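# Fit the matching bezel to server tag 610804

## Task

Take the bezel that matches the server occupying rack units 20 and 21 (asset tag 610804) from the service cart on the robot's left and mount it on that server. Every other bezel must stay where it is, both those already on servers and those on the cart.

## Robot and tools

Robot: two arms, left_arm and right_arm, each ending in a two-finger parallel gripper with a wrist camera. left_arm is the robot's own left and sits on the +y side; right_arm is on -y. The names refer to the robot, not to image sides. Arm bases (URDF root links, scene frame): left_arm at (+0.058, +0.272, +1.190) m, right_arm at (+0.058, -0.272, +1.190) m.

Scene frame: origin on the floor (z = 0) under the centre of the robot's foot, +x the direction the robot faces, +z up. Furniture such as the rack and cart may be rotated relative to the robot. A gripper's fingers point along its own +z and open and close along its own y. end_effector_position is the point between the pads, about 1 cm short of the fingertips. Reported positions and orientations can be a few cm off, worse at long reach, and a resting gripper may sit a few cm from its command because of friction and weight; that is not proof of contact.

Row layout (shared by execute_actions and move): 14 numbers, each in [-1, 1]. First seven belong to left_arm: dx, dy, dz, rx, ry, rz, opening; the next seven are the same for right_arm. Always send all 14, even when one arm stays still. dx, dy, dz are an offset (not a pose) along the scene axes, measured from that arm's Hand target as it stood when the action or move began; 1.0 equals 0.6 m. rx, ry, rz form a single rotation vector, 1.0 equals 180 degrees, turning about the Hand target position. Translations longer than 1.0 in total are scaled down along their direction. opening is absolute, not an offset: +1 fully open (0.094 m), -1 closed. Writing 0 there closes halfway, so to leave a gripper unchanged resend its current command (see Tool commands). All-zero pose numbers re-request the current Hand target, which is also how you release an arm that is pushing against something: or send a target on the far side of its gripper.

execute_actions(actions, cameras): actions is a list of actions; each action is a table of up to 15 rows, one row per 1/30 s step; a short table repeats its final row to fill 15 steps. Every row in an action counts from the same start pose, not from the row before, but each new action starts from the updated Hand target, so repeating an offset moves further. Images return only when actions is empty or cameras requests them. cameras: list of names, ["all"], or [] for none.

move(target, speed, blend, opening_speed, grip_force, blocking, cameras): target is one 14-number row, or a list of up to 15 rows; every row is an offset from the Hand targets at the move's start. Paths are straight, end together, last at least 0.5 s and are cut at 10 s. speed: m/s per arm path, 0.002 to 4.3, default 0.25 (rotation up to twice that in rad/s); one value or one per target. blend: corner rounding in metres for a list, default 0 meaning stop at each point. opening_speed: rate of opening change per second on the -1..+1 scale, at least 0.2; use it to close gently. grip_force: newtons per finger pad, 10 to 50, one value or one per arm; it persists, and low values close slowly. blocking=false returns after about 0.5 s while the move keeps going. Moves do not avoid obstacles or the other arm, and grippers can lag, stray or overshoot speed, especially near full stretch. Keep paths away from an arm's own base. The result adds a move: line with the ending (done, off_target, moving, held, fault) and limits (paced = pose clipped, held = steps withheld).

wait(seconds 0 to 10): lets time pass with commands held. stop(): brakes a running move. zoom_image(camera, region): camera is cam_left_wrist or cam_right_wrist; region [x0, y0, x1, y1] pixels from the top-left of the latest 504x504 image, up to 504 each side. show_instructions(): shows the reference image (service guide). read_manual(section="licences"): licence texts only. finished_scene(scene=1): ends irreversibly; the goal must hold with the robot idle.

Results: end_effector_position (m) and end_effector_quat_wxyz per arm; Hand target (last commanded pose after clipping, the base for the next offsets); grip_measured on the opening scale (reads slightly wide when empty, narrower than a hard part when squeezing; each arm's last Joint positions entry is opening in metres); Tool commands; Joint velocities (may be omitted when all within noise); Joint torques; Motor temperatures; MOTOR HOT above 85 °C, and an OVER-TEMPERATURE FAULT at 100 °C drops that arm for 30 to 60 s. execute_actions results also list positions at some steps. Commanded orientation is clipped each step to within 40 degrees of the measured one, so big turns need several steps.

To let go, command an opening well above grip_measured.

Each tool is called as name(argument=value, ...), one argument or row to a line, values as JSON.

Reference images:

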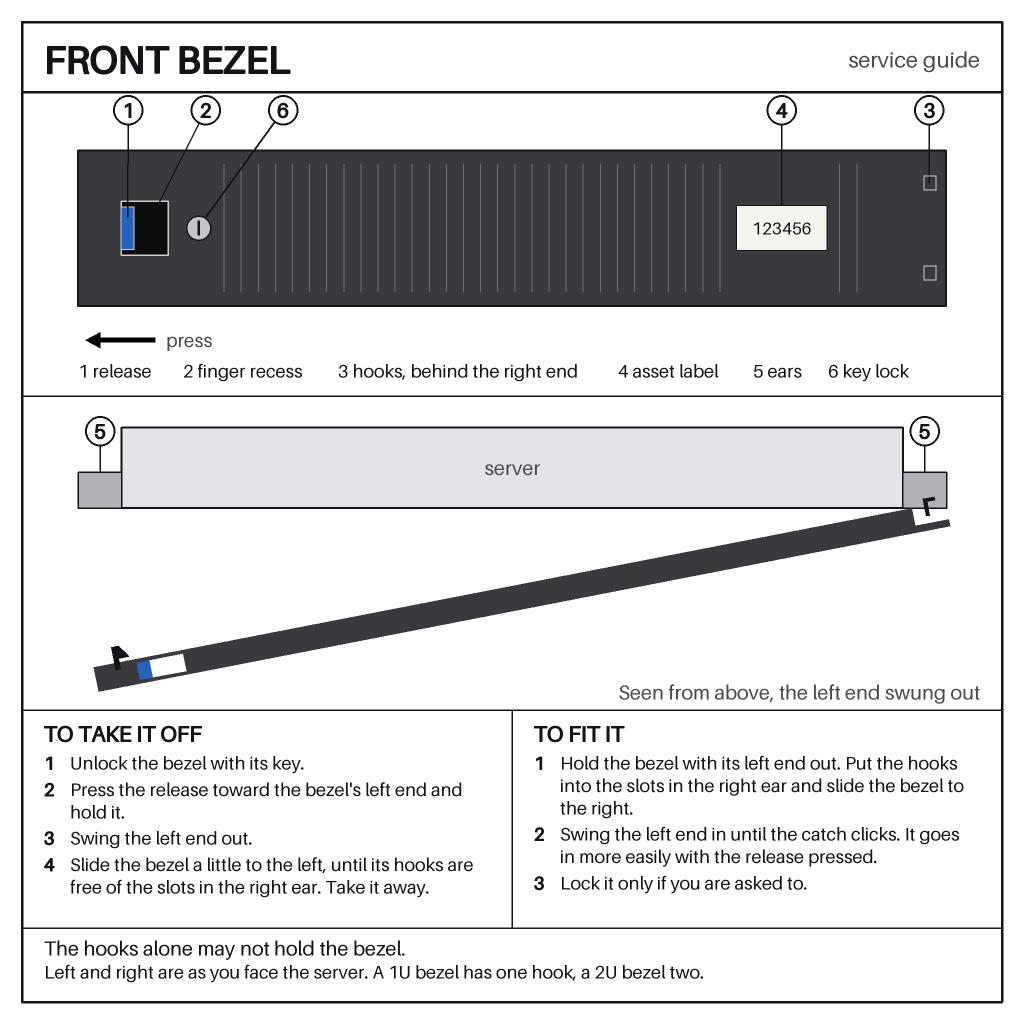

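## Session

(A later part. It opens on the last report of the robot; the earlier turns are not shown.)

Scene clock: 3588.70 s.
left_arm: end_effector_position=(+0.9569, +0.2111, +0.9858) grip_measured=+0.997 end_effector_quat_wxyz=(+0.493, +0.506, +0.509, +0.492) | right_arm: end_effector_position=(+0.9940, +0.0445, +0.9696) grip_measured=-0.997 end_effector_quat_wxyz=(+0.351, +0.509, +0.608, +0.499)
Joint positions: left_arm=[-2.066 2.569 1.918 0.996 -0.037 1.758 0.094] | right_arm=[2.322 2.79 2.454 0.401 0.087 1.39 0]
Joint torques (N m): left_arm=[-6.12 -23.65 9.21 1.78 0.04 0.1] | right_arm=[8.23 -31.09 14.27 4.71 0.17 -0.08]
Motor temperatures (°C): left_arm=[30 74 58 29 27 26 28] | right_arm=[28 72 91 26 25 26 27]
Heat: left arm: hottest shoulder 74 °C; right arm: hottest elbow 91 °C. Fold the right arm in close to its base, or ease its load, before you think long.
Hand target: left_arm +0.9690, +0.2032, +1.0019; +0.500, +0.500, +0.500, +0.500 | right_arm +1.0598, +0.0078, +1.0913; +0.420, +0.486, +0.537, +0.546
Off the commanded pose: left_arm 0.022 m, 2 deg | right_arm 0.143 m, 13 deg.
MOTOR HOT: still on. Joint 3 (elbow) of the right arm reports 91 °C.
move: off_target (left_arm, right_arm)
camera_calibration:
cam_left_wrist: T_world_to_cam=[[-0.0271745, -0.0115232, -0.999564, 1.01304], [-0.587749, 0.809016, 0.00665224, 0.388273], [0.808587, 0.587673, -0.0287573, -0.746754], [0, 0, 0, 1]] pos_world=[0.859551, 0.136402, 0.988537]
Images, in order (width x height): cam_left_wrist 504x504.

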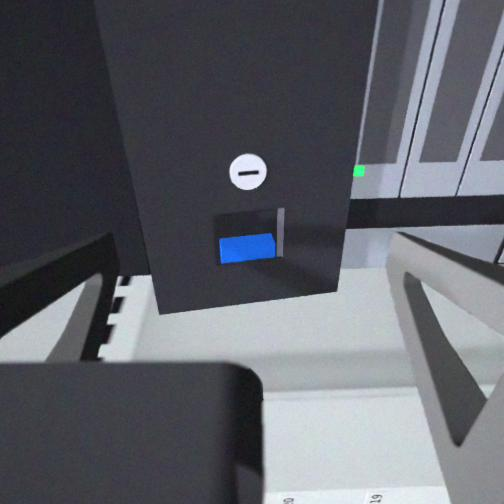

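zoom_image(
  camera="cam_left_wrist",
  region=[90, 160, 390, 330],
)

Scaled by 1.680.

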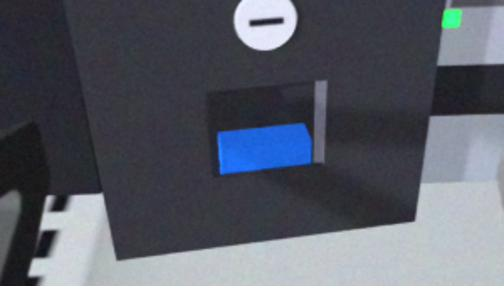

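move(
  target=[0.055,0.0,-0.002,0,0,0,1,0,0,0,0,0,0,-1],
  speed=0.06,
  cameras=["all"],
)

Scene clock: 3602.47 s.
left_arm: end_effector_position=(+0.9898, +0.2101, +0.9862) grip_measured=+0.997 end_effector_quat_wxyz=(+0.493, +0.506, +0.509, +0.491) | right_arm: end_effector_position=(+0.9940, +0.0445, +0.9696) grip_measured=-0.997 end_effector_quat_wxyz=(+0.351, +0.509, +0.608, +0.499)
Joint positions: left_arm=[-2.066 2.626 2.08 0.89 -0.037 1.758 0.094] | right_arm=[2.322 2.79 2.454 0.401 0.087 1.39 0]
Joint torques (N m): left_arm=[-6.24 -22.83 10.86 1.72 0.11 0.08] | right_arm=[8.23 -30.92 14.23 4.9 0.18 -0.08]
Motor temperatures (°C): left_arm=[30 70 58 29 27 26 27] | right_arm=[28 69 88 26 25 26 27]
Heat: left arm: hottest shoulder 70 °C; right arm: hottest elbow 88 °C. Fold the right arm in close to its base, or ease its load, before you think long.
Hand target: left_arm +1.0021, +0.2032, +1.0008; +0.500, +0.500, +0.500, +0.500 | right_arm +1.0598, +0.0078, +1.0913; +0.420, +0.486, +0.537, +0.546
Off the commanded pose: left_arm 0.020 m, 2 deg | right_arm 0.143 m, 13 deg.
MOTOR HOT: still on. Joint 3 (elbow) of the right arm reports 88 °C.
move: off_target (left_arm, right_arm)
camera_calibration:
cam_left_wrist: T_world_to_cam=[[-0.027954, -0.0114649, -0.999543, 1.01508], [-0.58762, 0.809105, 0.00715327, 0.407654], [0.808654, 0.587552, -0.0293548, -0.772184], [0, 0, 0, 1]] pos_world=[0.892351, 0.135502, 0.989036]
cam_right_wrist: T_world_to_cam=[[-0.273881, 0.0247734, -0.961445, 1.2046], [-0.738471, 0.635024, 0.226726, 0.489363], [0.616157, 0.772095, -0.155626, -0.367981], [0, 0, 0, 1]] pos_world=[0.918032, -0.0564827, 0.98994]

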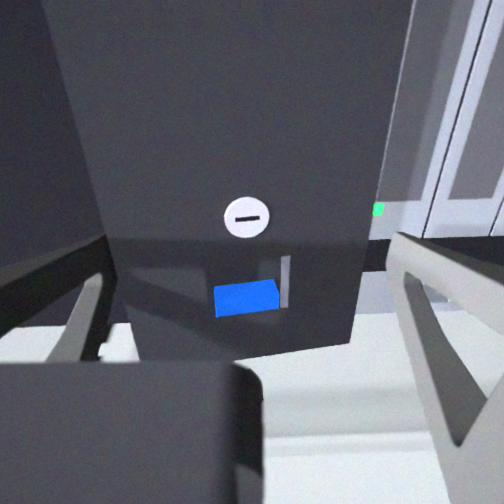

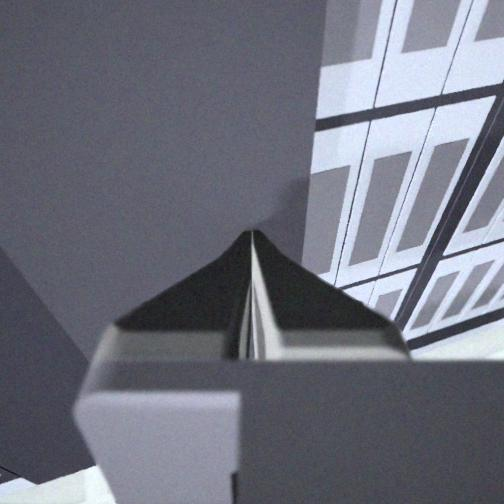

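move(
  target=[0.0,0.0,0.009,0,0,0,1,0,0,0,0,0,0,-1],
  speed=0.06,
  cameras=["cam_left_wrist"],
)

zoom_image(
  camera="cam_left_wrist",
  region=[60, 180, 440, 360],
)

Scene clock: 3607.77 s.
left_arm: end_effector_position=(+0.9898, +0.2101, +0.9862) grip_measured=+0.997 end_effector_quat_wxyz=(+0.493, +0.506, +0.509, +0.491) | right_arm: end_effector_position=(+0.9940, +0.0445, +0.9696) grip_measured=-0.997 end_effector_quat_wxyz=(+0.351, +0.509, +0.608, +0.499)
Joint positions: left_arm=[-2.066 2.626 2.08 0.89 -0.037 1.758 0.094] | right_arm=[2.322 2.79 2.454 0.401 0.087 1.39 0]
Joint torques (N m): left_arm=[-6.3 -24 9.76 1.73 0.07 0.1] | right_arm=[8.23 -30.51 14.39 4.82 0.18 -0.09]
Motor temperatures (°C): left_arm=[30 71 58 29 27 26 27] | right_arm=[28 69 87 26 25 26 27]
Heat: left arm: hottest shoulder 71 °C; right arm: hottest elbow 87 °C. Fold the right arm in close to its base, or ease its load, before you think long.
Hand target: left_arm +1.0021, +0.2032, +1.0062; +0.500, +0.500, +0.500, +0.500 | right_arm +1.0598, +0.0078, +1.0913; +0.420, +0.486, +0.537, +0.546
Off the commanded pose: left_arm 0.024 m, 2 deg | right_arm 0.143 m, 13 deg.
MOTOR HOT: still on. Joint 3 (elbow) of the right arm reports 87 °C.
move: off_target (left_arm, right_arm)
camera_calibration:
cam_left_wrist: T_world_to_cam=[[-0.027954, -0.0114649, -0.999543, 1.01508], [-0.58762, 0.809105, 0.00715327, 0.407654], [0.808654, 0.587552, -0.0293548, -0.772184], [0, 0, 0, 1]] pos_world=[0.892351, 0.135502, 0.989036]
Images, in order (width x height): cam_left_wrist 504x504.

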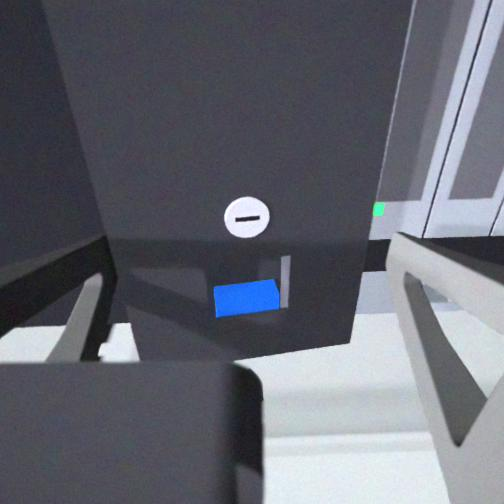

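Scaled by 1.326.

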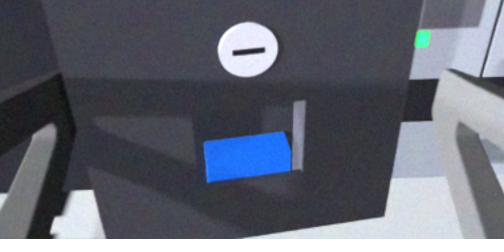

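move(
  target=[
    [-0.03,0.0,0.004,0,0,0,1,0,0,0,0,0,0,-1],
    [0.0,0.0,0.002,0,0,0,1,0,0,0,0,0,0,-1],
  ],
  speed=0.08,
  cameras=["cam_left_wrist"],
)

zoom_image(
  camera="cam_left_wrist",
  region=[60, 180, 440, 360],
)

Scene clock: 3612.63 s.
left_arm: end_effector_position=(+0.9837, +0.2091, +0.9850) grip_measured=+0.997 end_effector_quat_wxyz=(+0.490, +0.511, +0.512, +0.487) | right_arm: end_effector_position=(+0.9944, +0.0442, +0.9707) grip_measured=-0.997 end_effector_quat_wxyz=(+0.352, +0.508, +0.606, +0.500)
Joint positions: left_arm=[-2.067 2.608 2.042 0.896 -0.037 1.758 0.094] | right_arm=[2.322 2.791 2.454 0.408 0.088 1.39 0]
Joint torques (N m): left_arm=[-6.12 -23.18 11.69 1.69 0.08 0.1] | right_arm=[7.88 -31.21 14.13 4.44 0.14 -0.09]
Motor temperatures (°C): left_arm=[30 72 58 29 27 26 27] | right_arm=[28 68 86 26 25 26 27]
Heat: left arm: hottest shoulder 72 °C; right arm: hottest elbow 86 °C. Fold the right arm in close to its base, or ease its load, before you think long.
Hand target: left_arm +1.0021, +0.2030, +1.0074; +0.500, +0.500, +0.500, +0.500 | right_arm +1.0597, +0.0079, +1.0910; +0.419, +0.486, +0.538, +0.546
Off the commanded pose: left_arm 0.030 m, 3 deg | right_arm 0.142 m, 12 deg.
MOTOR HOT: still on. Joint 3 (elbow) of the right arm reports 86 °C.
move: off_target (left_arm, right_arm)
camera_calibration:
cam_left_wrist: T_world_to_cam=[[-0.0421733, -0.0113348, -0.999046, 1.02726], [-0.584995, 0.810889, 0.0154947, 0.393702], [0.80994, 0.58509, -0.0408286, -0.756123], [0, 0, 0, 1]] pos_world=[0.886051, 0.134795, 0.989307]
Images, in order (width x height): cam_left_wrist 504x504.

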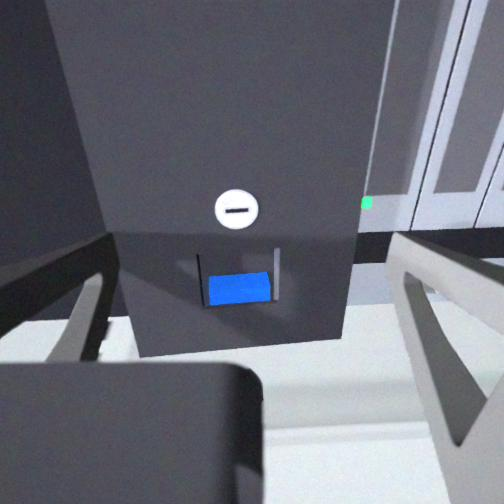

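Scaled by 1.326.

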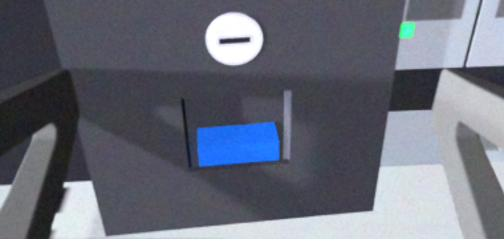

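move(
  target=[-0.06,0.0,0.006,0,0,0,1,0,0,0,0,0,0,-1],
  speed=0.1,
  cameras=["cam_left_wrist"],
)

zoom_image(
  camera="cam_left_wrist",
  region=[60, 180, 440, 360],
)

Scene clock: 3616.47 s.
left_arm: end_effector_position=(+0.9589, +0.2085, +0.9835) grip_measured=+0.997 end_effector_quat_wxyz=(+0.490, +0.510, +0.512, +0.487) | right_arm: end_effector_position=(+0.9941, +0.0443, +0.9701) grip_measured=-0.997 end_effector_quat_wxyz=(+0.352, +0.508, +0.606, +0.500)
Joint positions: left_arm=[-2.069 2.57 1.925 0.975 -0.039 1.759 0.094] | right_arm=[2.322 2.791 2.454 0.408 0.088 1.39 0]
Joint torques (N m): left_arm=[-6.18 -24.18 6.42 2.62 0.03 0.11] | right_arm=[8.59 -31.03 14.15 4.45 0.14 -0.1]
Motor temperatures (°C): left_arm=[30 72 58 29 27 26 27] | right_arm=[28 68 85 26 25 26 27]
Heat: left arm: hottest shoulder 72 °C; right arm: hottest elbow 85 °C. Fold the right arm in close to its base, or ease its load, before you think long.
Hand target: left_arm +0.9662, +0.2030, +1.0111; +0.500, +0.500, +0.499, +0.500 | right_arm +1.0598, +0.0078, +1.0914; +0.419, +0.486, +0.538, +0.547
Off the commanded pose: left_arm 0.029 m, 3 deg | right_arm 0.142 m, 12 deg.
MOTOR HOT: still on. Joint 3 (elbow) of the right arm reports 85 °C.
move: off_target (left_arm, right_arm)
camera_calibration:
cam_left_wrist: T_world_to_cam=[[-0.0414726, -0.0114588, -0.999074, 1.02405], [-0.585199, 0.810751, 0.0149934, 0.380476], [0.809828, 0.585279, -0.0403297, -0.736115], [0, 0, 0, 1]] pos_world=[0.861251, 0.134096, 0.987708]
Images, in order (width x height): cam_left_wrist 504x504.

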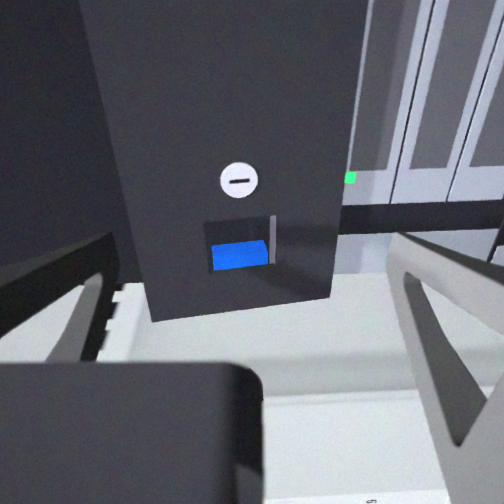

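Scaled by 1.326.

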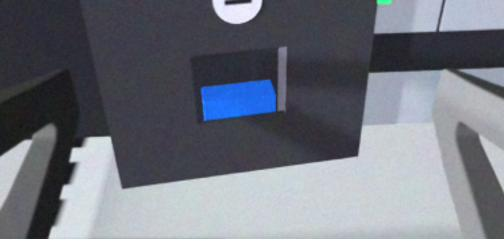

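move(
  target=[0.0,0.0,0.018,0,-0.008,0,1,0,0,0,0,0,0,-1],
  speed=0.1,
  cameras=["cam_left_wrist"],
)

Scene clock: 3620.60 s.
left_arm: end_effector_position=(+0.9593, +0.2090, +0.9937) grip_measured=+0.997 end_effector_quat_wxyz=(+0.495, +0.504, +0.506, +0.494) | right_arm: end_effector_position=(+0.9941, +0.0443, +0.9701) grip_measured=-0.997 end_effector_quat_wxyz=(+0.352, +0.508, +0.606, +0.500)
Joint positions: left_arm=[-2.07 2.56 1.917 0.998 -0.039 1.76 0.094] | right_arm=[2.322 2.791 2.454 0.408 0.088 1.39 0]
Joint torques (N m): left_arm=[-6.12 -24.64 6.24 2.65 0.17 0.1] | right_arm=[8.59 -30.8 14.2 4.57 0.14 -0.09]
Motor temperatures (°C): left_arm=[30 73 58 29 27 26 27] | right_arm=[28 69 85 26 25 26 27]
Heat: left arm: hottest shoulder 73 °C; right arm: hottest elbow 85 °C. Fold the right arm in close to its base, or ease its load, before you think long.
Hand target: left_arm +0.9661, +0.2031, +1.0217; +0.506, +0.494, +0.493, +0.506 | right_arm +1.0598, +0.0078, +1.0914; +0.419, +0.486, +0.538, +0.547
Off the commanded pose: left_arm 0.030 m, 3 deg | right_arm 0.143 m, 12 deg.
MOTOR HOT: still on. Joint 3 (elbow) of the right arm reports 85 °C.
move: off_target (left_arm, right_arm)
camera_calibration:
cam_left_wrist: T_world_to_cam=[[-0.0172666, -0.0114096, -0.999786, 1.01166], [-0.587963, 0.808888, 0.000923214, 0.397103], [0.808704, 0.587853, -0.0206752, -0.755412], [0, 0, 0, 1]] pos_world=[0.861854, 0.134403, 0.995458]
Images, in order (width x height): cam_left_wrist 504x504.

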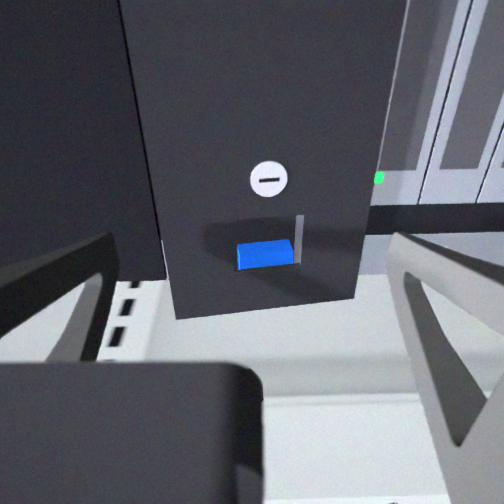

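move(
  target=[0.025,0.0,-0.02,0,0,0,1,0,0,0,0,0,0,-1],
  speed=0.1,
  cameras=["cam_left_wrist"],
)

Scene clock: 3624.30 s.
left_arm: end_effector_position=(+0.9698, +0.2095, +0.9980) grip_measured=+0.997 end_effector_quat_wxyz=(+0.499, +0.498, +0.503, +0.499) | right_arm: end_effector_position=(+0.9941, +0.0443, +0.9701) grip_measured=-0.997 end_effector_quat_wxyz=(+0.352, +0.508, +0.606, +0.500)
Joint positions: left_arm=[-2.07 2.577 1.966 0.983 -0.039 1.76 0.094] | right_arm=[2.322 2.791 2.454 0.408 0.088 1.39 0]
Joint torques (N m): left_arm=[-5.89 -22.36 10.25 1.69 0.32 0.09] | right_arm=[7.88 -31.27 14.13 4.55 0.15 -0.12]
Motor temperatures (°C): left_arm=[30 72 57 29 27 26 27] | right_arm=[28 69 84 26 25 26 27]
Heat: left arm: hottest shoulder 72 °C; right arm: hottest elbow 84 °C. Fold the right arm in close to its base, or ease its load, before you think long.
Hand target: left_arm +0.9811, +0.2032, +1.0099; +0.506, +0.494, +0.493, +0.506 | right_arm +1.0598, +0.0078, +1.0914; +0.419, +0.486, +0.538, +0.547
Off the commanded pose: left_arm 0.017 m, 2 deg | right_arm 0.143 m, 12 deg.
MOTOR HOT: still on. Joint 3 (elbow) of the right arm reports 84 °C.
move: off_target (left_arm, right_arm)
camera_calibration:
cam_left_wrist: T_world_to_cam=[[0.0000046026, -0.0120408, -0.999928, 0.999735], [-0.590698, 0.806834, -0.00971831, 0.41659], [0.806893, 0.590655, -0.00710874, -0.77641], [0, 0, 0, 1]] pos_world=[0.872554, 0.134509, 0.998192]
Images, in order (width x height): cam_left_wrist 504x504.

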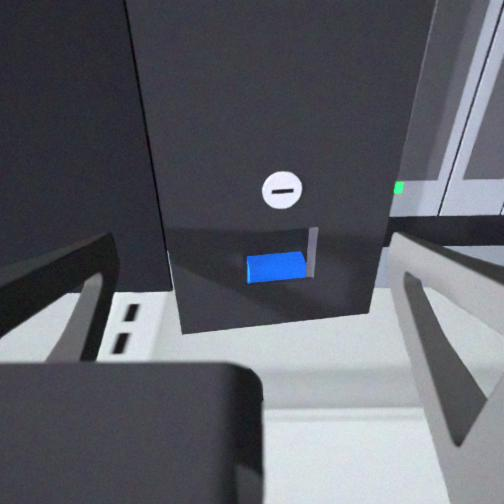

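move(
  target=[0.012,0.0,-0.018,0,0,0,1,0,0,0,0,0,0,-1],
  speed=0.1,
  cameras=["cam_left_wrist"],
)

Scene clock: 3627.50 s.
left_arm: end_effector_position=(+0.9754, +0.2062, +0.9845) grip_measured=+0.997 end_effector_quat_wxyz=(+0.499, +0.501, +0.503, +0.497) | right_arm: end_effector_position=(+0.9941, +0.0443, +0.9701) grip_measured=-0.997 end_effector_quat_wxyz=(+0.352, +0.508, +0.606, +0.500)
Joint positions: left_arm=[-2.07 2.62 2.027 0.96 -0.036 1.76 0.094] | right_arm=[2.322 2.791 2.454 0.408 0.088 1.39 0]
Joint torques (N m): left_arm=[-5.66 -23 10.45 1.72 0.32 0.08] | right_arm=[8.29 -31.33 14.11 4.51 0.16 -0.08]
Motor temperatures (°C): left_arm=[30 71 57 29 27 26 27] | right_arm=[28 69 84 26 25 26 27]
Heat: left arm: hottest shoulder 71 °C; right arm: hottest elbow 84 °C. Fold the right arm in close to its base, or ease its load, before you think long.
Hand target: left_arm +0.9884, +0.2032, +0.9993; +0.506, +0.494, +0.493, +0.506 | right_arm +1.0598, +0.0078, +1.0914; +0.419, +0.486, +0.538, +0.547
Off the commanded pose: left_arm 0.020 m, 2 deg | right_arm 0.143 m, 12 deg.
MOTOR HOT: still on. Joint 3 (elbow) of the right arm reports 84 °C.
move: off_target (left_arm, right_arm)
camera_calibration:
cam_left_wrist: T_world_to_cam=[[-0.00437539, -0.0118415, -0.99992, 0.990404], [-0.587833, 0.808952, -0.00700781, 0.416617], [0.808971, 0.587755, -0.0105003, -0.77719], [0, 0, 0, 1]] pos_world=[0.877959, 0.131502, 0.985084]
Images, in order (width x height): cam_left_wrist 504x504.

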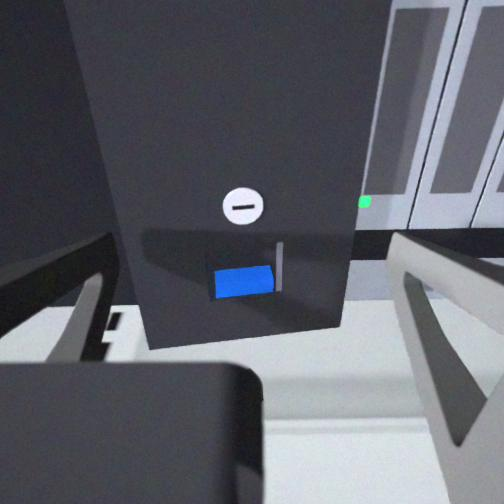

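move(
  target=[-0.01,0.0,0.012,0,0,0,1,0,0,0,0,0,0,-1],
  speed=0.03,
  cameras=["cam_left_wrist"],
)

Scene clock: 3631.20 s.
left_arm: end_effector_position=(+0.9754, +0.2062, +0.9845) grip_measured=+0.997 end_effector_quat_wxyz=(+0.499, +0.501, +0.503, +0.497) | right_arm: end_effector_position=(+0.9941, +0.0443, +0.9701) grip_measured=-0.997 end_effector_quat_wxyz=(+0.352, +0.508, +0.606, +0.500)
Joint positions: left_arm=[-2.07 2.62 2.027 0.96 -0.036 1.76 0.094] | right_arm=[2.322 2.791 2.454 0.408 0.088 1.39 0]
Joint torques (N m): left_arm=[-5.95 -24.53 7.05 2.25 0.25 0.09] | right_arm=[8.59 -30.92 14 4.51 0.13 -0.08]
Motor temperatures (°C): left_arm=[30 71 57 29 27 26 27] | right_arm=[28 69 83 26 25 26 27]
Heat: left arm: hottest shoulder 71 °C; right arm: hottest elbow 83 °C. Fold the right arm in close to its base, or ease its load, before you think long.
Hand target: left_arm +0.9824, +0.2032, +1.0065; +0.506, +0.494, +0.493, +0.506 | right_arm +1.0598, +0.0078, +1.0914; +0.419, +0.486, +0.538, +0.547
Off the commanded pose: left_arm 0.023 m, 2 deg | right_arm 0.143 m, 12 deg.
MOTOR HOT: still on. Joint 3 (elbow) of the right arm reports 83 °C.
move: off_target (left_arm, right_arm)
camera_calibration:
cam_left_wrist: T_world_to_cam=[[-0.00437539, -0.0118415, -0.99992, 0.990404], [-0.587833, 0.808952, -0.00700781, 0.416617], [0.808971, 0.587755, -0.0105003, -0.77719], [0, 0, 0, 1]] pos_world=[0.877959, 0.131502, 0.985084]
Images, in order (width x height): cam_left_wrist 504x504.

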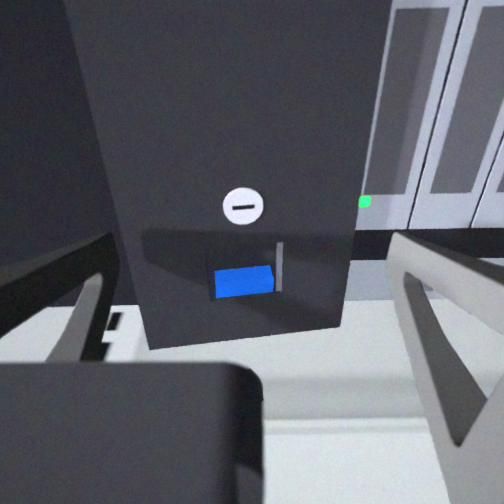

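move(
  target=[0.0,0.0,0.004,0,0,0,1,0,0,0,0,0,0,-1],
  speed=0.03,
)

move(
  target=[0.0,0.0,0.004,0,0,0,1,0,0,0,0,0,0,-1],
  speed=0.03,
)

Scene clock: 3634.00 s.
left_arm: end_effector_position=(+0.9754, +0.2062, +0.9845) grip_measured=+0.997 end_effector_quat_wxyz=(+0.499, +0.501, +0.503, +0.497) | right_arm: end_effector_position=(+0.9941, +0.0443, +0.9701) grip_measured=-0.997 end_effector_quat_wxyz=(+0.352, +0.508, +0.606, +0.500)
Joint positions: left_arm=[-2.07 2.62 2.027 0.96 -0.036 1.76 0.094] | right_arm=[2.322 2.791 2.454 0.408 0.088 1.39 0]
Joint torques (N m): left_arm=[-6.01 -24.94 6.61 2.22 0.22 0.09] | right_arm=[8.12 -30.86 14.02 4.4 0.16 -0.1]
Motor temperatures (°C): left_arm=[30 70 57 29 27 26 27] | right_arm=[28 70 83 26 25 26 27]
Heat: left arm: hottest shoulder 70 °C; right arm: hottest elbow 83 °C. Fold the right arm in close to its base, or ease its load, before you think long.
Hand target: left_arm +0.9824, +0.2032, +1.0089; +0.506, +0.494, +0.493, +0.506 | right_arm +1.0598, +0.0078, +1.0914; +0.419, +0.486, +0.538, +0.547
Off the commanded pose: left_arm 0.026 m, 2 deg | right_arm 0.143 m, 12 deg.
MOTOR HOT: still on. Joint 3 (elbow) of the right arm reports 83 °C.
move: off_target (left_arm, right_arm)

Scene clock: 3634.70 s.
left_arm: end_effector_position=(+0.9736, +0.2060, +0.9830) grip_measured=+0.997 end_effector_quat_wxyz=(+0.498, +0.502, +0.504, +0.496) | right_arm: end_effector_position=(+0.9941, +0.0443, +0.9701) grip_measured=-0.997 end_effector_quat_wxyz=(+0.352, +0.508, +0.606, +0.500)
Joint positions: left_arm=[-2.07 2.617 2.019 0.96 -0.036 1.76 0.094] | right_arm=[2.322 2.791 2.454 0.408 0.088 1.39 0]
Joint torques (N m): left_arm=[-5.89 -24.29 6.76 2.26 0.21 0.09] | right_arm=[7.88 -31.27 13.97 4.51 0.14 -0.09]
Motor temperatures (°C): left_arm=[30 70 57 29 27 26 27] | right_arm=[28 70 83 26 25 26 27]
Heat: left arm: hottest shoulder 70 °C; right arm: hottest elbow 83 °C. Fold the right arm in close to its base, or ease its load, before you think long.
Hand target: left_arm +0.9822, +0.2031, +1.0109; +0.506, +0.494, +0.493, +0.506 | right_arm +1.0598, +0.0078, +1.0914; +0.419, +0.486, +0.538, +0.547
Off the commanded pose: left_arm 0.030 m, 2 deg | right_arm 0.143 m, 12 deg.
MOTOR HOT: still on. Joint 3 (elbow) of the right arm reports 83 °C.
move: off_target (left_arm, right_arm)

move(
  target=[0.012,0.0,0.008,0,0,0,1,0,0,0,0,0,0,-1],
  speed=0.03,
  cameras=["cam_left_wrist"],
)

Scene clock: 3640.43 s.
left_arm: end_effector_position=(+0.9749, +0.2064, +0.9855) grip_measured=+0.997 end_effector_quat_wxyz=(+0.498, +0.502, +0.504, +0.496) | right_arm: end_effector_position=(+0.9941, +0.0443, +0.9701) grip_measured=-0.997 end_effector_quat_wxyz=(+0.352, +0.508, +0.606, +0.500)
Joint positions: left_arm=[-2.07 2.613 2.019 0.957 -0.036 1.76 0.094] | right_arm=[2.322 2.791 2.454 0.408 0.088 1.39 0]
Joint torques (N m): left_arm=[-6.01 -25.41 8.25 1.52 0.16 0.09] | right_arm=[8 -31.03 14.08 4.6 0.15 -0.09]
Motor temperatures (°C): left_arm=[30 70 57 29 26 26 27] | right_arm=[28 70 83 26 25 26 27]
Heat: left arm: hottest shoulder 70 °C; right arm: hottest elbow 83 °C. Fold the right arm in close to its base, or ease its load, before you think long.
Hand target: left_arm +0.9895, +0.2032, +1.0158; +0.506, +0.494, +0.493, +0.506 | right_arm +1.0598, +0.0078, +1.0914; +0.419, +0.486, +0.538, +0.547
Off the commanded pose: left_arm 0.034 m, 2 deg | right_arm 0.143 m, 12 deg.
MOTOR HOT: still on. Joint 3 (elbow) of the right arm reports 83 °C.
move: off_target (left_arm, right_arm)
camera_calibration:
cam_left_wrist: T_world_to_cam=[[-0.0092463, -0.0117641, -0.999888, 0.996027], [-0.58708, 0.809519, -0.00409541, 0.412344], [0.809476, 0.586976, -0.0143915, -0.773427], [0, 0, 0, 1]] pos_world=[0.877359, 0.1319, 0.986474]
Images, in order (width x height): cam_left_wrist 504x504.

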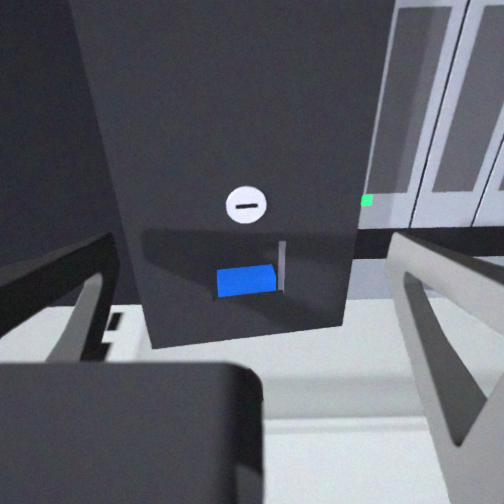

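move(
  target=[0.003,0.0,0.006,0,0,0,1,0,0,0,0,0,0,-1],
  speed=0.03,
  cameras=["cam_left_wrist"],
)

Scene clock: 3643.17 s.
left_arm: end_effector_position=(+0.9769, +0.2070, +0.9891) grip_measured=+0.997 end_effector_quat_wxyz=(+0.498, +0.502, +0.504, +0.496) | right_arm: end_effector_position=(+0.9941, +0.0443, +0.9701) grip_measured=-0.997 end_effector_quat_wxyz=(+0.352, +0.508, +0.606, +0.500)
Joint positions: left_arm=[-2.07 2.607 2.019 0.951 -0.036 1.76 0.094] | right_arm=[2.322 2.791 2.454 0.408 0.088 1.39 0]
Joint torques (N m): left_arm=[-6.12 -25.17 8.35 1.69 0.14 0.1] | right_arm=[8.12 -30.62 14.2 4.55 0.13 -0.11]
Motor temperatures (°C): left_arm=[30 71 57 29 26 26 27] | right_arm=[28 70 82 26 25 26 27]
Heat: left arm: hottest shoulder 71 °C; right arm: hottest elbow 82 °C.
Hand target: left_arm +0.9912, +0.2031, +1.0193; +0.506, +0.494, +0.493, +0.506 | right_arm +1.0598, +0.0078, +1.0914; +0.419, +0.486, +0.538, +0.547
Off the commanded pose: left_arm 0.034 m, 2 deg | right_arm 0.143 m, 12 deg.
MOTOR HOT: cleared for the motors of the right arm.
move: off_target (left_arm, right_arm)
camera_calibration:
cam_left_wrist: T_world_to_cam=[[-0.0092463, -0.0117641, -0.999888, 0.999752], [-0.58708, 0.809519, -0.00409541, 0.413047], [0.809476, 0.586976, -0.0143915, -0.775344], [0, 0, 0, 1]] pos_world=[0.879359, 0.1325, 0.990174]
Images, in order (width x height): cam_left_wrist 504x504.

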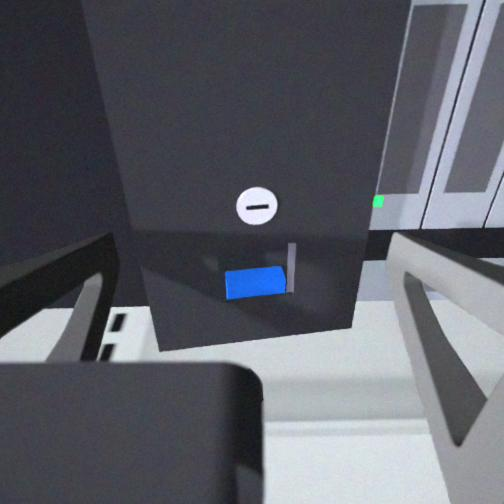

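move(
  target=[0.03,0.0,0.0,0,0,0,1,0,0,0,0,0,0,-1],
  speed=0.04,
  cameras=["cam_left_wrist"],
)

zoom_image(
  camera="cam_left_wrist",
  region=[60, 180, 440, 360],
)

Scene clock: 3647.07 s.
left_arm: end_effector_position=(+0.9941, +0.2088, +1.0006) grip_measured=+0.998 end_effector_quat_wxyz=(+0.497, +0.502, +0.504, +0.496) | right_arm: end_effector_position=(+0.9939, +0.0444, +0.9698) grip_measured=-0.997 end_effector_quat_wxyz=(+0.352, +0.508, +0.606, +0.500)
Joint positions: left_arm=[-2.07 2.609 2.077 0.893 -0.037 1.76 0.094] | right_arm=[2.322 2.792 2.454 0.408 0.088 1.39 0]
Joint torques (N m): left_arm=[-6.12 -23.18 11.58 1.66 0.19 0.1] | right_arm=[8.35 -31.38 14.11 4.53 0.19 -0.07]
Motor temperatures (°C): left_arm=[30 71 57 29 26 26 27] | right_arm=[28 70 82 26 25 26 27]
Heat: left arm: hottest shoulder 71 °C; right arm: hottest elbow 82 °C.
Hand target: left_arm +1.0093, +0.2032, +1.0195; +0.506, +0.494, +0.493, +0.506 | right_arm +1.0598, +0.0078, +1.0913; +0.419, +0.486, +0.538, +0.547
Off the commanded pose: left_arm 0.025 m, 2 deg | right_arm 0.143 m, 12 deg.
move: off_target (left_arm, right_arm)
camera_calibration:
cam_left_wrist: T_world_to_cam=[[-0.0108164, -0.0112939, -0.999878, 1.01286], [-0.58714, 0.809481, -0.00279176, 0.420569], [0.809413, 0.587038, -0.0153868, -0.789053], [0, 0, 0, 1]] pos_world=[0.896558, 0.1342, 1.00177]
Images, in order (width x height): cam_left_wrist 504x504.

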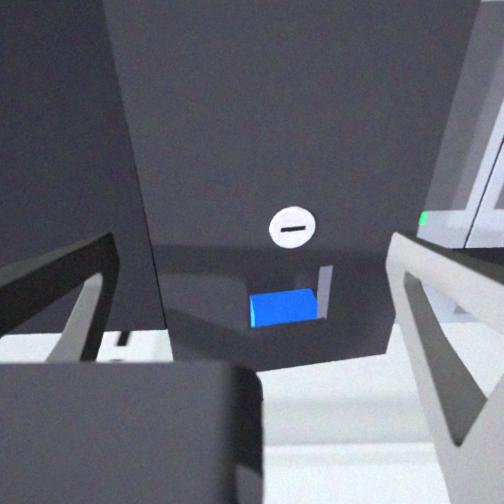

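Scaled by 1.326.

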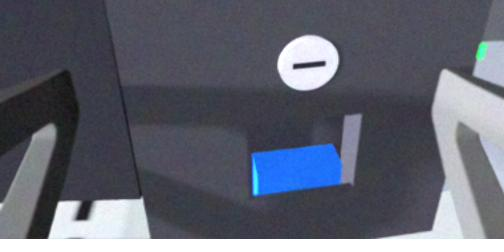

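move(
  target=[-0.01,0.0,-0.012,0,0,0,1,0,0,0,0,0,0,-1],
  speed=0.04,
)

Scene clock: 3652.93 s.
left_arm: end_effector_position=(+0.9923, +0.2079, +0.9957) grip_measured=+0.998 end_effector_quat_wxyz=(+0.496, +0.504, +0.506, +0.494) | right_arm: end_effector_position=(+0.9939, +0.0444, +0.9698) grip_measured=-0.997 end_effector_quat_wxyz=(+0.352, +0.508, +0.606, +0.500)
Joint positions: left_arm=[-2.07 2.615 2.077 0.893 -0.037 1.76 0.094] | right_arm=[2.322 2.792 2.454 0.408 0.088 1.39 0]
Joint torques (N m): left_arm=[-6.01 -23.06 10.81 2.29 0.25 0.09] | right_arm=[8.18 -31.27 14.23 4.53 0.16 -0.07]
Motor temperatures (°C): left_arm=[30 71 58 29 26 26 27] | right_arm=[28 71 82 26 25 26 27]
Heat: left arm: hottest shoulder 71 °C; right arm: hottest elbow 82 °C.
Hand target: left_arm +1.0033, +0.2032, +1.0124; +0.506, +0.494, +0.493, +0.506 | right_arm +1.0598, +0.0078, +1.0913; +0.419, +0.486, +0.538, +0.547
Off the commanded pose: left_arm 0.020 m, 3 deg | right_arm 0.143 m, 12 deg.
move: off_target (left_arm, right_arm)

move(
  target=[0.0,0.0,-0.008,0,0,0,1,0,0,0,0,0,0,-1],
  speed=0.04,
  cameras=["cam_left_wrist"],
)

Scene clock: 3656.30 s.
left_arm: end_effector_position=(+0.9906, +0.2065, +0.9886) grip_measured=+0.998 end_effector_quat_wxyz=(+0.495, +0.506, +0.506, +0.493) | right_arm: end_effector_position=(+0.9939, +0.0444, +0.9698) grip_measured=-0.997 end_effector_quat_wxyz=(+0.352, +0.508, +0.606, +0.500)
Joint positions: left_arm=[-2.07 2.627 2.084 0.893 -0.037 1.76 0.094] | right_arm=[2.322 2.792 2.454 0.408 0.088 1.39 0]
Joint torques (N m): left_arm=[-5.83 -22.95 11.04 2.29 0.29 0.08] | right_arm=[8.23 -31.03 14.08 4.46 0.15 -0.09]
Motor temperatures (°C): left_arm=[30 70 58 29 26 26 27] | right_arm=[28 72 81 26 25 26 27]
Heat: left arm: hottest shoulder 70 °C; right arm: hottest elbow 81 °C.
Hand target: left_arm +1.0033, +0.2032, +1.0075; +0.506, +0.494, +0.493, +0.506 | right_arm +1.0598, +0.0078, +1.0913; +0.419, +0.486, +0.538, +0.547
Off the commanded pose: left_arm 0.023 m, 3 deg | right_arm 0.143 m, 12 deg.
move: off_target (left_arm, right_arm)
camera_calibration:
cam_left_wrist: T_world_to_cam=[[-0.021314, -0.010911, -0.999713, 1.01094], [-0.585467, 0.810688, 0.00363426, 0.412027], [0.810416, 0.585377, -0.023667, -0.777604], [0, 0, 0, 1]] pos_world=[0.892958, 0.132196, 0.99075]
Images, in order (width x height): cam_left_wrist 504x504.

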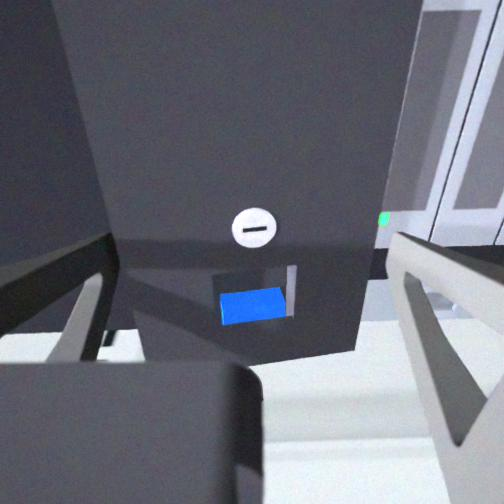

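move(
  target=[-0.003,0.0,0.008,0,0,0,1,0,0,0,0,0,0,-1],
  speed=0.04,
  cameras=["cam_left_wrist"],
)

Scene clock: 3658.83 s.
left_arm: end_effector_position=(+0.9906, +0.2065, +0.9886) grip_measured=+0.998 end_effector_quat_wxyz=(+0.495, +0.506, +0.506, +0.493) | right_arm: end_effector_position=(+0.9939, +0.0444, +0.9698) grip_measured=-0.997 end_effector_quat_wxyz=(+0.352, +0.508, +0.606, +0.500)
Joint positions: left_arm=[-2.07 2.627 2.084 0.893 -0.037 1.76 0.094] | right_arm=[2.322 2.792 2.454 0.408 0.088 1.39 0]
Joint torques (N m): left_arm=[-6.07 -23.94 9.59 2.47 0.24 0.08] | right_arm=[8.41 -31.44 14.16 4.6 0.17 -0.11]
Motor temperatures (°C): left_arm=[30 70 58 29 26 26 27] | right_arm=[28 72 81 26 25 26 27]
Heat: left arm: hottest shoulder 70 °C; right arm: hottest elbow 81 °C.
Hand target: left_arm +1.0015, +0.2032, +1.0123; +0.506, +0.494, +0.493, +0.506 | right_arm +1.0598, +0.0078, +1.0913; +0.419, +0.486, +0.538, +0.547
Off the commanded pose: left_arm 0.026 m, 3 deg | right_arm 0.143 m, 12 deg.
move: off_target (left_arm, right_arm)
camera_calibration:
cam_left_wrist: T_world_to_cam=[[-0.021314, -0.010911, -0.999713, 1.01094], [-0.585467, 0.810688, 0.00363426, 0.412027], [0.810416, 0.585377, -0.023667, -0.777604], [0, 0, 0, 1]] pos_world=[0.892958, 0.132196, 0.99075]
Images, in order (width x height): cam_left_wrist 504x504.

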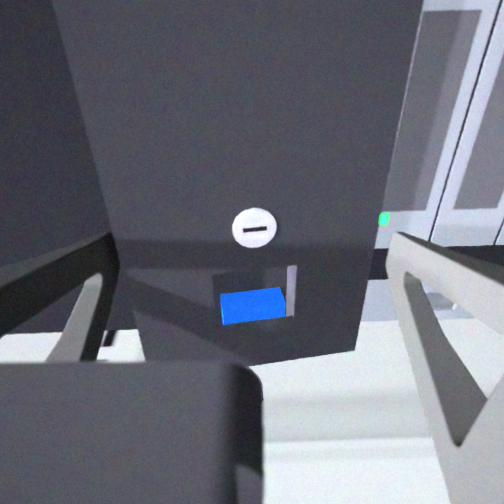

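move(
  target=[0.003,0.0,0.006,0,0,0,1,0,0,0,0,0,0,-1],
  speed=0.04,
)

Scene clock: 3661.07 s.
left_arm: end_effector_position=(+0.9906, +0.2065, +0.9886) grip_measured=+0.998 end_effector_quat_wxyz=(+0.495, +0.506, +0.506, +0.493) | right_arm: end_effector_position=(+0.9939, +0.0444, +0.9698) grip_measured=-0.997 end_effector_quat_wxyz=(+0.352, +0.508, +0.606, +0.500)
Joint positions: left_arm=[-2.07 2.627 2.084 0.893 -0.037 1.76 0.094] | right_arm=[2.322 2.792 2.454 0.408 0.088 1.39 0]
Joint torques (N m): left_arm=[-6.07 -24.47 9.51 2.29 0.21 0.08] | right_arm=[8.53 -30.97 14.11 4.66 0.13 -0.1]
Motor temperatures (°C): left_arm=[30 71 58 29 26 26 27] | right_arm=[28 72 81 26 25 26 27]
Heat: left arm: hottest shoulder 71 °C; right arm: hottest elbow 81 °C.
Hand target: left_arm +1.0033, +0.2032, +1.0159; +0.506, +0.494, +0.493, +0.506 | right_arm +1.0598, +0.0078, +1.0913; +0.419, +0.486, +0.538, +0.547
Off the commanded pose: left_arm 0.030 m, 3 deg | right_arm 0.143 m, 12 deg.
move: off_target (left_arm, right_arm)

move(
  target=[0.001,0.0,0.004,0,0,0,1,0,0,0,0,0,0,-1],
  speed=0.04,
  cameras=["cam_left_wrist"],
)

Scene clock: 3663.10 s.
left_arm: end_effector_position=(+0.9906, +0.2065, +0.9886) grip_measured=+0.998 end_effector_quat_wxyz=(+0.495, +0.506, +0.506, +0.493) | right_arm: end_effector_position=(+0.9939, +0.0444, +0.9698) grip_measured=-0.997 end_effector_quat_wxyz=(+0.352, +0.508, +0.606, +0.500)
Joint positions: left_arm=[-2.07 2.627 2.084 0.893 -0.037 1.76 0.094] | right_arm=[2.322 2.792 2.454 0.408 0.088 1.39 0]
Joint torques (N m): left_arm=[-5.95 -24.76 9.28 2.22 0.19 0.08] | right_arm=[8.18 -31.21 14.08 4.62 0.14 -0.08]
Motor temperatures (°C): left_arm=[30 71 57 29 26 26 27] | right_arm=[28 73 81 26 25 26 27]
Heat: left arm: hottest shoulder 71 °C; right arm: hottest elbow 81 °C.
Hand target: left_arm +1.0039, +0.2032, +1.0183; +0.506, +0.494, +0.493, +0.506 | right_arm +1.0598, +0.0078, +1.0913; +0.419, +0.486, +0.538, +0.547
Off the commanded pose: left_arm 0.033 m, 3 deg | right_arm 0.143 m, 12 deg.
move: off_target (left_arm, right_arm)
camera_calibration:
cam_left_wrist: T_world_to_cam=[[-0.021314, -0.010911, -0.999713, 1.01094], [-0.585467, 0.810688, 0.00363426, 0.412027], [0.810416, 0.585377, -0.023667, -0.777604], [0, 0, 0, 1]] pos_world=[0.892958, 0.132196, 0.99075]
Images, in order (width x height): cam_left_wrist 504x504.

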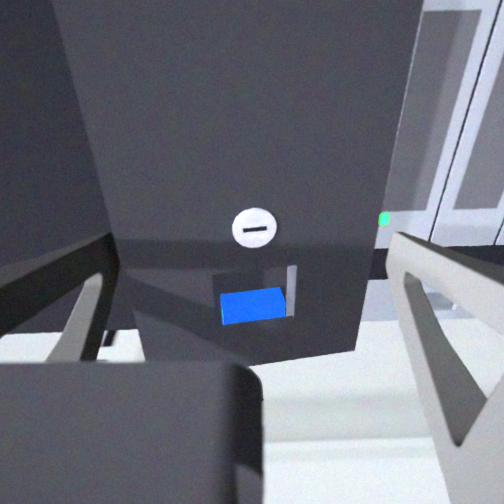

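move(
  target=[0.002,0.0,0.004,0,0,0,1,0,0,0,0,0,0,-1],
  speed=0.04,
)

move(
  target=[0.001,0.0,0.004,0,0,0,1,0,0,0,0,0,0,-1],
  speed=0.04,
  cameras=["cam_left_wrist"],
)

Scene clock: 3666.13 s.
left_arm: end_effector_position=(+0.9906, +0.2065, +0.9886) grip_measured=+0.998 end_effector_quat_wxyz=(+0.495, +0.506, +0.506, +0.493) | right_arm: end_effector_position=(+0.9939, +0.0444, +0.9698) grip_measured=-0.997 end_effector_quat_wxyz=(+0.352, +0.508, +0.606, +0.500)
Joint positions: left_arm=[-2.07 2.627 2.084 0.893 -0.037 1.76 0.094] | right_arm=[2.322 2.792 2.454 0.408 0.088 1.39 0]
Joint torques (N m): left_arm=[-6.07 -25.05 9.24 2.06 0.17 0.09] | right_arm=[8.18 -31.03 14.16 4.63 0.16 -0.1]
Motor temperatures (°C): left_arm=[30 71 57 29 26 26 27] | right_arm=[28 73 81 26 25 26 27]
Heat: left arm: hottest shoulder 71 °C; right arm: hottest elbow 81 °C.
Hand target: left_arm +1.0051, +0.2032, +1.0207; +0.506, +0.494, +0.493, +0.506 | right_arm +1.0598, +0.0078, +1.0913; +0.419, +0.486, +0.538, +0.547
Off the commanded pose: left_arm 0.035 m, 3 deg | right_arm 0.143 m, 12 deg.
move: off_target (left_arm, right_arm)

Scene clock: 3666.83 s.
left_arm: end_effector_position=(+0.9906, +0.2065, +0.9886) grip_measured=+0.998 end_effector_quat_wxyz=(+0.495, +0.506, +0.506, +0.493) | right_arm: end_effector_position=(+0.9939, +0.0444, +0.9698) grip_measured=-0.997 end_effector_quat_wxyz=(+0.352, +0.508, +0.606, +0.500)
Joint positions: left_arm=[-2.07 2.627 2.084 0.893 -0.037 1.76 0.094] | right_arm=[2.322 2.792 2.454 0.408 0.088 1.39 0]
Joint torques (N m): left_arm=[-6.24 -25.35 9.01 2.02 0.14 0.1] | right_arm=[8.29 -31.38 14.01 4.57 0.17 -0.11]
Motor temperatures (°C): left_arm=[30 71 57 29 26 26 27] | right_arm=[28 73 81 26 25 26 27]
Heat: left arm: hottest shoulder 71 °C; right arm: hottest elbow 81 °C.
Hand target: left_arm +1.0057, +0.2032, +1.0231; +0.506, +0.494, +0.493, +0.506 | right_arm +1.0598, +0.0078, +1.0913; +0.419, +0.486, +0.538, +0.547
Off the commanded pose: left_arm 0.038 m, 3 deg | right_arm 0.143 m, 12 deg.
move: off_target (left_arm, right_arm)
camera_calibration:
cam_left_wrist: T_world_to_cam=[[-0.021314, -0.010911, -0.999713, 1.01094], [-0.585467, 0.810688, 0.00363426, 0.412027], [0.810416, 0.585377, -0.023667, -0.777604], [0, 0, 0, 1]] pos_world=[0.892958, 0.132196, 0.99075]
Images, in order (width x height): cam_left_wrist 504x504.

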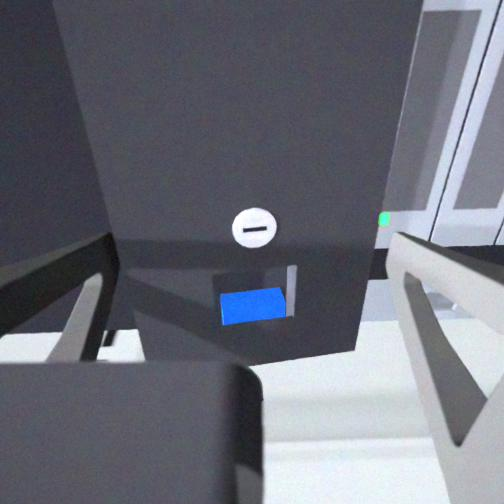

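move(
  target=[0.0,0.0,0.0,0,-0.012,0,1,0,0,0,0,0,0,-1],
  speed=0.04,
  cameras=["cam_left_wrist"],
)

Scene clock: 3670.83 s.
left_arm: end_effector_position=(+0.9907, +0.2067, +0.9934) grip_measured=+0.998 end_effector_quat_wxyz=(+0.500, +0.501, +0.502, +0.497) | right_arm: end_effector_position=(+0.9939, +0.0444, +0.9698) grip_measured=-0.997 end_effector_quat_wxyz=(+0.352, +0.508, +0.606, +0.500)
Joint positions: left_arm=[-2.07 2.627 2.084 0.912 -0.032 1.76 0.094] | right_arm=[2.322 2.792 2.454 0.408 0.088 1.39 0]
Joint torques (N m): left_arm=[-6.07 -23.82 10.93 2.65 0.32 0.1] | right_arm=[8.41 -31.38 14.15 4.55 0.18 -0.11]
Motor temperatures (°C): left_arm=[30 72 57 29 26 26 27] | right_arm=[28 73 81 26 25 26 27]
Heat: left arm: hottest shoulder 72 °C; right arm: hottest elbow 81 °C.
Hand target: left_arm +1.0057, +0.2032, +1.0231; +0.516, +0.484, +0.484, +0.515 | right_arm +1.0598, +0.0078, +1.0913; +0.419, +0.486, +0.538, +0.547
Off the commanded pose: left_arm 0.034 m, 4 deg | right_arm 0.143 m, 12 deg.
move: off_target (left_arm, right_arm)
camera_calibration:
cam_left_wrist: T_world_to_cam=[[-0.00178954, -0.0115434, -0.999932, 0.996748], [-0.58503, 0.810969, -0.00831494, 0.423306], [0.811009, 0.584976, -0.00820447, -0.793499], [0, 0, 0, 1]] pos_world=[0.892965, 0.132395, 0.993689]
Images, in order (width x height): cam_left_wrist 504x504.

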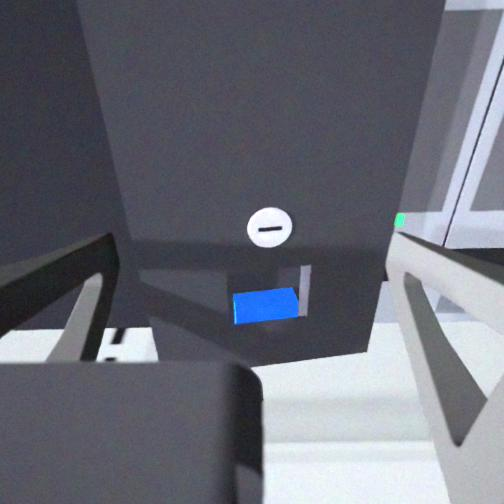

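move(
  target=[0.0,0.0,0.0,0,0.004,0,1,0,0,0,0,0,0,-1],
  speed=0.04,
  cameras=["cam_left_wrist"],
)

zoom_image(
  camera="cam_left_wrist",
  region=[60, 180, 440, 360],
)

Scene clock: 3673.80 s.
left_arm: end_effector_position=(+0.9907, +0.2068, +0.9938) grip_measured=+0.998 end_effector_quat_wxyz=(+0.501, +0.500, +0.501, +0.498) | right_arm: end_effector_position=(+0.9939, +0.0444, +0.9698) grip_measured=-0.997 end_effector_quat_wxyz=(+0.352, +0.508, +0.606, +0.500)
Joint positions: left_arm=[-2.07 2.627 2.084 0.914 -0.032 1.76 0.094] | right_arm=[2.322 2.792 2.454 0.408 0.088 1.39 0]
Joint torques (N m): left_arm=[-6.07 -24.23 10.21 2.11 0.22 0.1] | right_arm=[8.64 -31.27 14.13 4.51 0.11 -0.08]
Motor temperatures (°C): left_arm=[30 72 57 29 26 26 27] | right_arm=[28 73 81 26 25 26 27]
Heat: left arm: hottest shoulder 72 °C; right arm: hottest elbow 81 °C.
Hand target: left_arm +1.0057, +0.2032, +1.0231; +0.512, +0.488, +0.487, +0.512 | right_arm +1.0598, +0.0078, +1.0913; +0.419, +0.486, +0.538, +0.547
Off the commanded pose: left_arm 0.033 m, 3 deg | right_arm 0.143 m, 12 deg.
move: off_target (left_arm, right_arm)
camera_calibration:
cam_left_wrist: T_world_to_cam=[[0.000132862, -0.0116449, -0.999932, 0.99535], [-0.585308, 0.810755, -0.00951957, 0.424701], [0.810811, 0.58527, -0.00670814, -0.794904], [0, 0, 0, 1]] pos_world=[0.892965, 0.132496, 0.993993]
Images, in order (width x height): cam_left_wrist 504x504.

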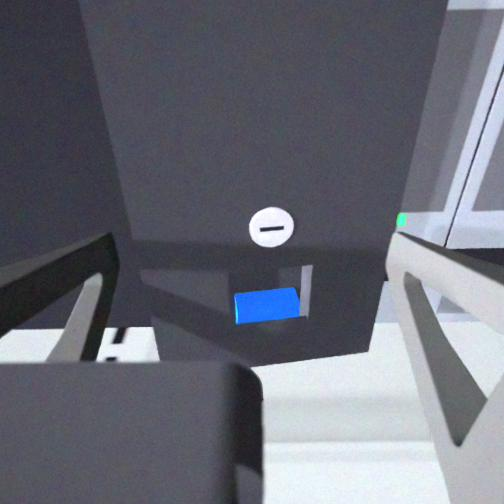

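Scaled by 1.326.

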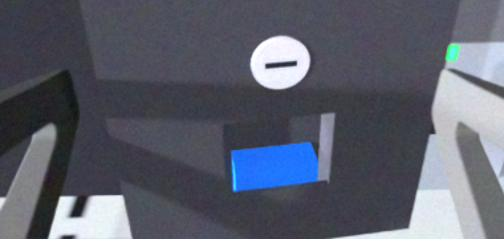

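move(
  target=[0.0,0.0,0.0,0,0.007,0,1,0,0,0,0,0,0,-1],
  speed=0.04,
  cameras=["cam_left_wrist"],
)

Scene clock: 3676.03 s.
left_arm: end_effector_position=(+0.9906, +0.2066, +0.9918) grip_measured=+0.998 end_effector_quat_wxyz=(+0.499, +0.502, +0.503, +0.496) | right_arm: end_effector_position=(+0.9939, +0.0444, +0.9698) grip_measured=-0.997 end_effector_quat_wxyz=(+0.352, +0.508, +0.606, +0.500)
Joint positions: left_arm=[-2.07 2.627 2.084 0.906 -0.033 1.76 0.094] | right_arm=[2.322 2.792 2.454 0.408 0.088 1.39 0]
Joint torques (N m): left_arm=[-6.3 -25.41 9.03 1.66 0.03 0.09] | right_arm=[8 -31.33 13.96 4.59 0.13 -0.08]
Motor temperatures (°C): left_arm=[30 72 57 29 26 26 27] | right_arm=[28 74 80 26 25 26 27]
Heat: left arm: hottest shoulder 72 °C; right arm: hottest elbow 80 °C.
Hand target: left_arm +1.0058, +0.2032, +1.0231; +0.507, +0.493, +0.493, +0.507 | right_arm +1.0598, +0.0078, +1.0913; +0.419, +0.486, +0.538, +0.547
Off the commanded pose: left_arm 0.035 m, 2 deg | right_arm 0.143 m, 12 deg.
move: off_target (left_arm, right_arm)
camera_calibration:
cam_left_wrist: T_world_to_cam=[[-0.00793161, -0.0113872, -0.999904, 1.00127], [-0.58476, 0.811193, -0.00459961, 0.419361], [0.811168, 0.584667, -0.0130929, -0.788612], [0, 0, 0, 1]] pos_world=[0.892864, 0.132294, 0.992777]
Images, in order (width x height): cam_left_wrist 504x504.

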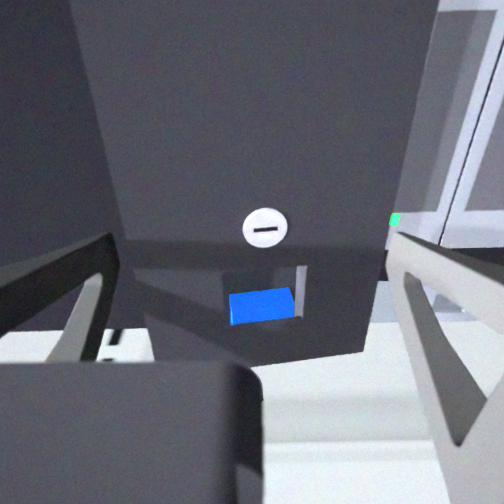

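move(
  target=[0.018,0.0,-0.016,0,0.0,0,1,0,0,0,0,0,0,-1],
  speed=0.04,
  cameras=["cam_left_wrist"],
)

Scene clock: 3681.60 s.
left_arm: end_effector_position=(+1.0003, +0.2064, +0.9920) grip_measured=+0.998 end_effector_quat_wxyz=(+0.497, +0.504, +0.504, +0.494) | right_arm: end_effector_position=(+0.9939, +0.0444, +0.9698) grip_measured=-0.997 end_effector_quat_wxyz=(+0.352, +0.508, +0.606, +0.500)
Joint positions: left_arm=[-2.07 2.644 2.134 0.868 -0.034 1.761 0.094] | right_arm=[2.322 2.792 2.454 0.408 0.088 1.39 0]
Joint torques (N m): left_arm=[-6.01 -23.47 11.84 1.72 0.17 0.08] | right_arm=[8.35 -30.92 14.11 4.38 0.16 -0.08]
Motor temperatures (°C): left_arm=[30 73 57 29 26 26 27] | right_arm=[28 74 80 26 25 26 27]
Heat: left arm: hottest shoulder 73 °C; right arm: hottest elbow 80 °C.
Hand target: left_arm +1.0165, +0.2032, +1.0136; +0.507, +0.493, +0.493, +0.507 | right_arm +1.0598, +0.0079, +1.0913; +0.419, +0.486, +0.538, +0.547
Off the commanded pose: left_arm 0.027 m, 3 deg | right_arm 0.143 m, 12 deg.
move: off_target (left_arm, right_arm)
camera_calibration:
cam_left_wrist: T_world_to_cam=[[-0.0132826, -0.0107852, -0.999854, 1.00663], [-0.584565, 0.811346, -0.000986132, 0.421273], [0.811238, 0.584467, -0.0170814, -0.792407], [0, 0, 0, 1]] pos_world=[0.902463, 0.132194, 0.993367]
Images, in order (width x height): cam_left_wrist 504x504.

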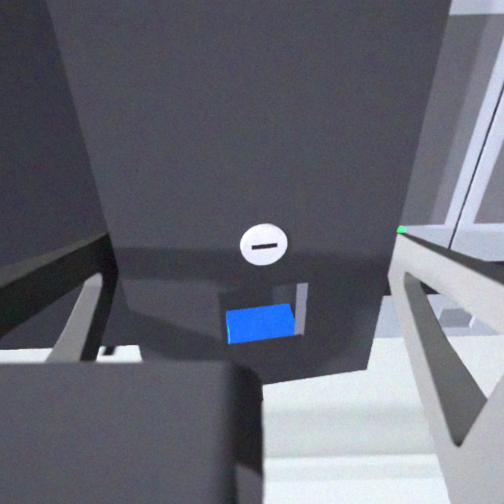

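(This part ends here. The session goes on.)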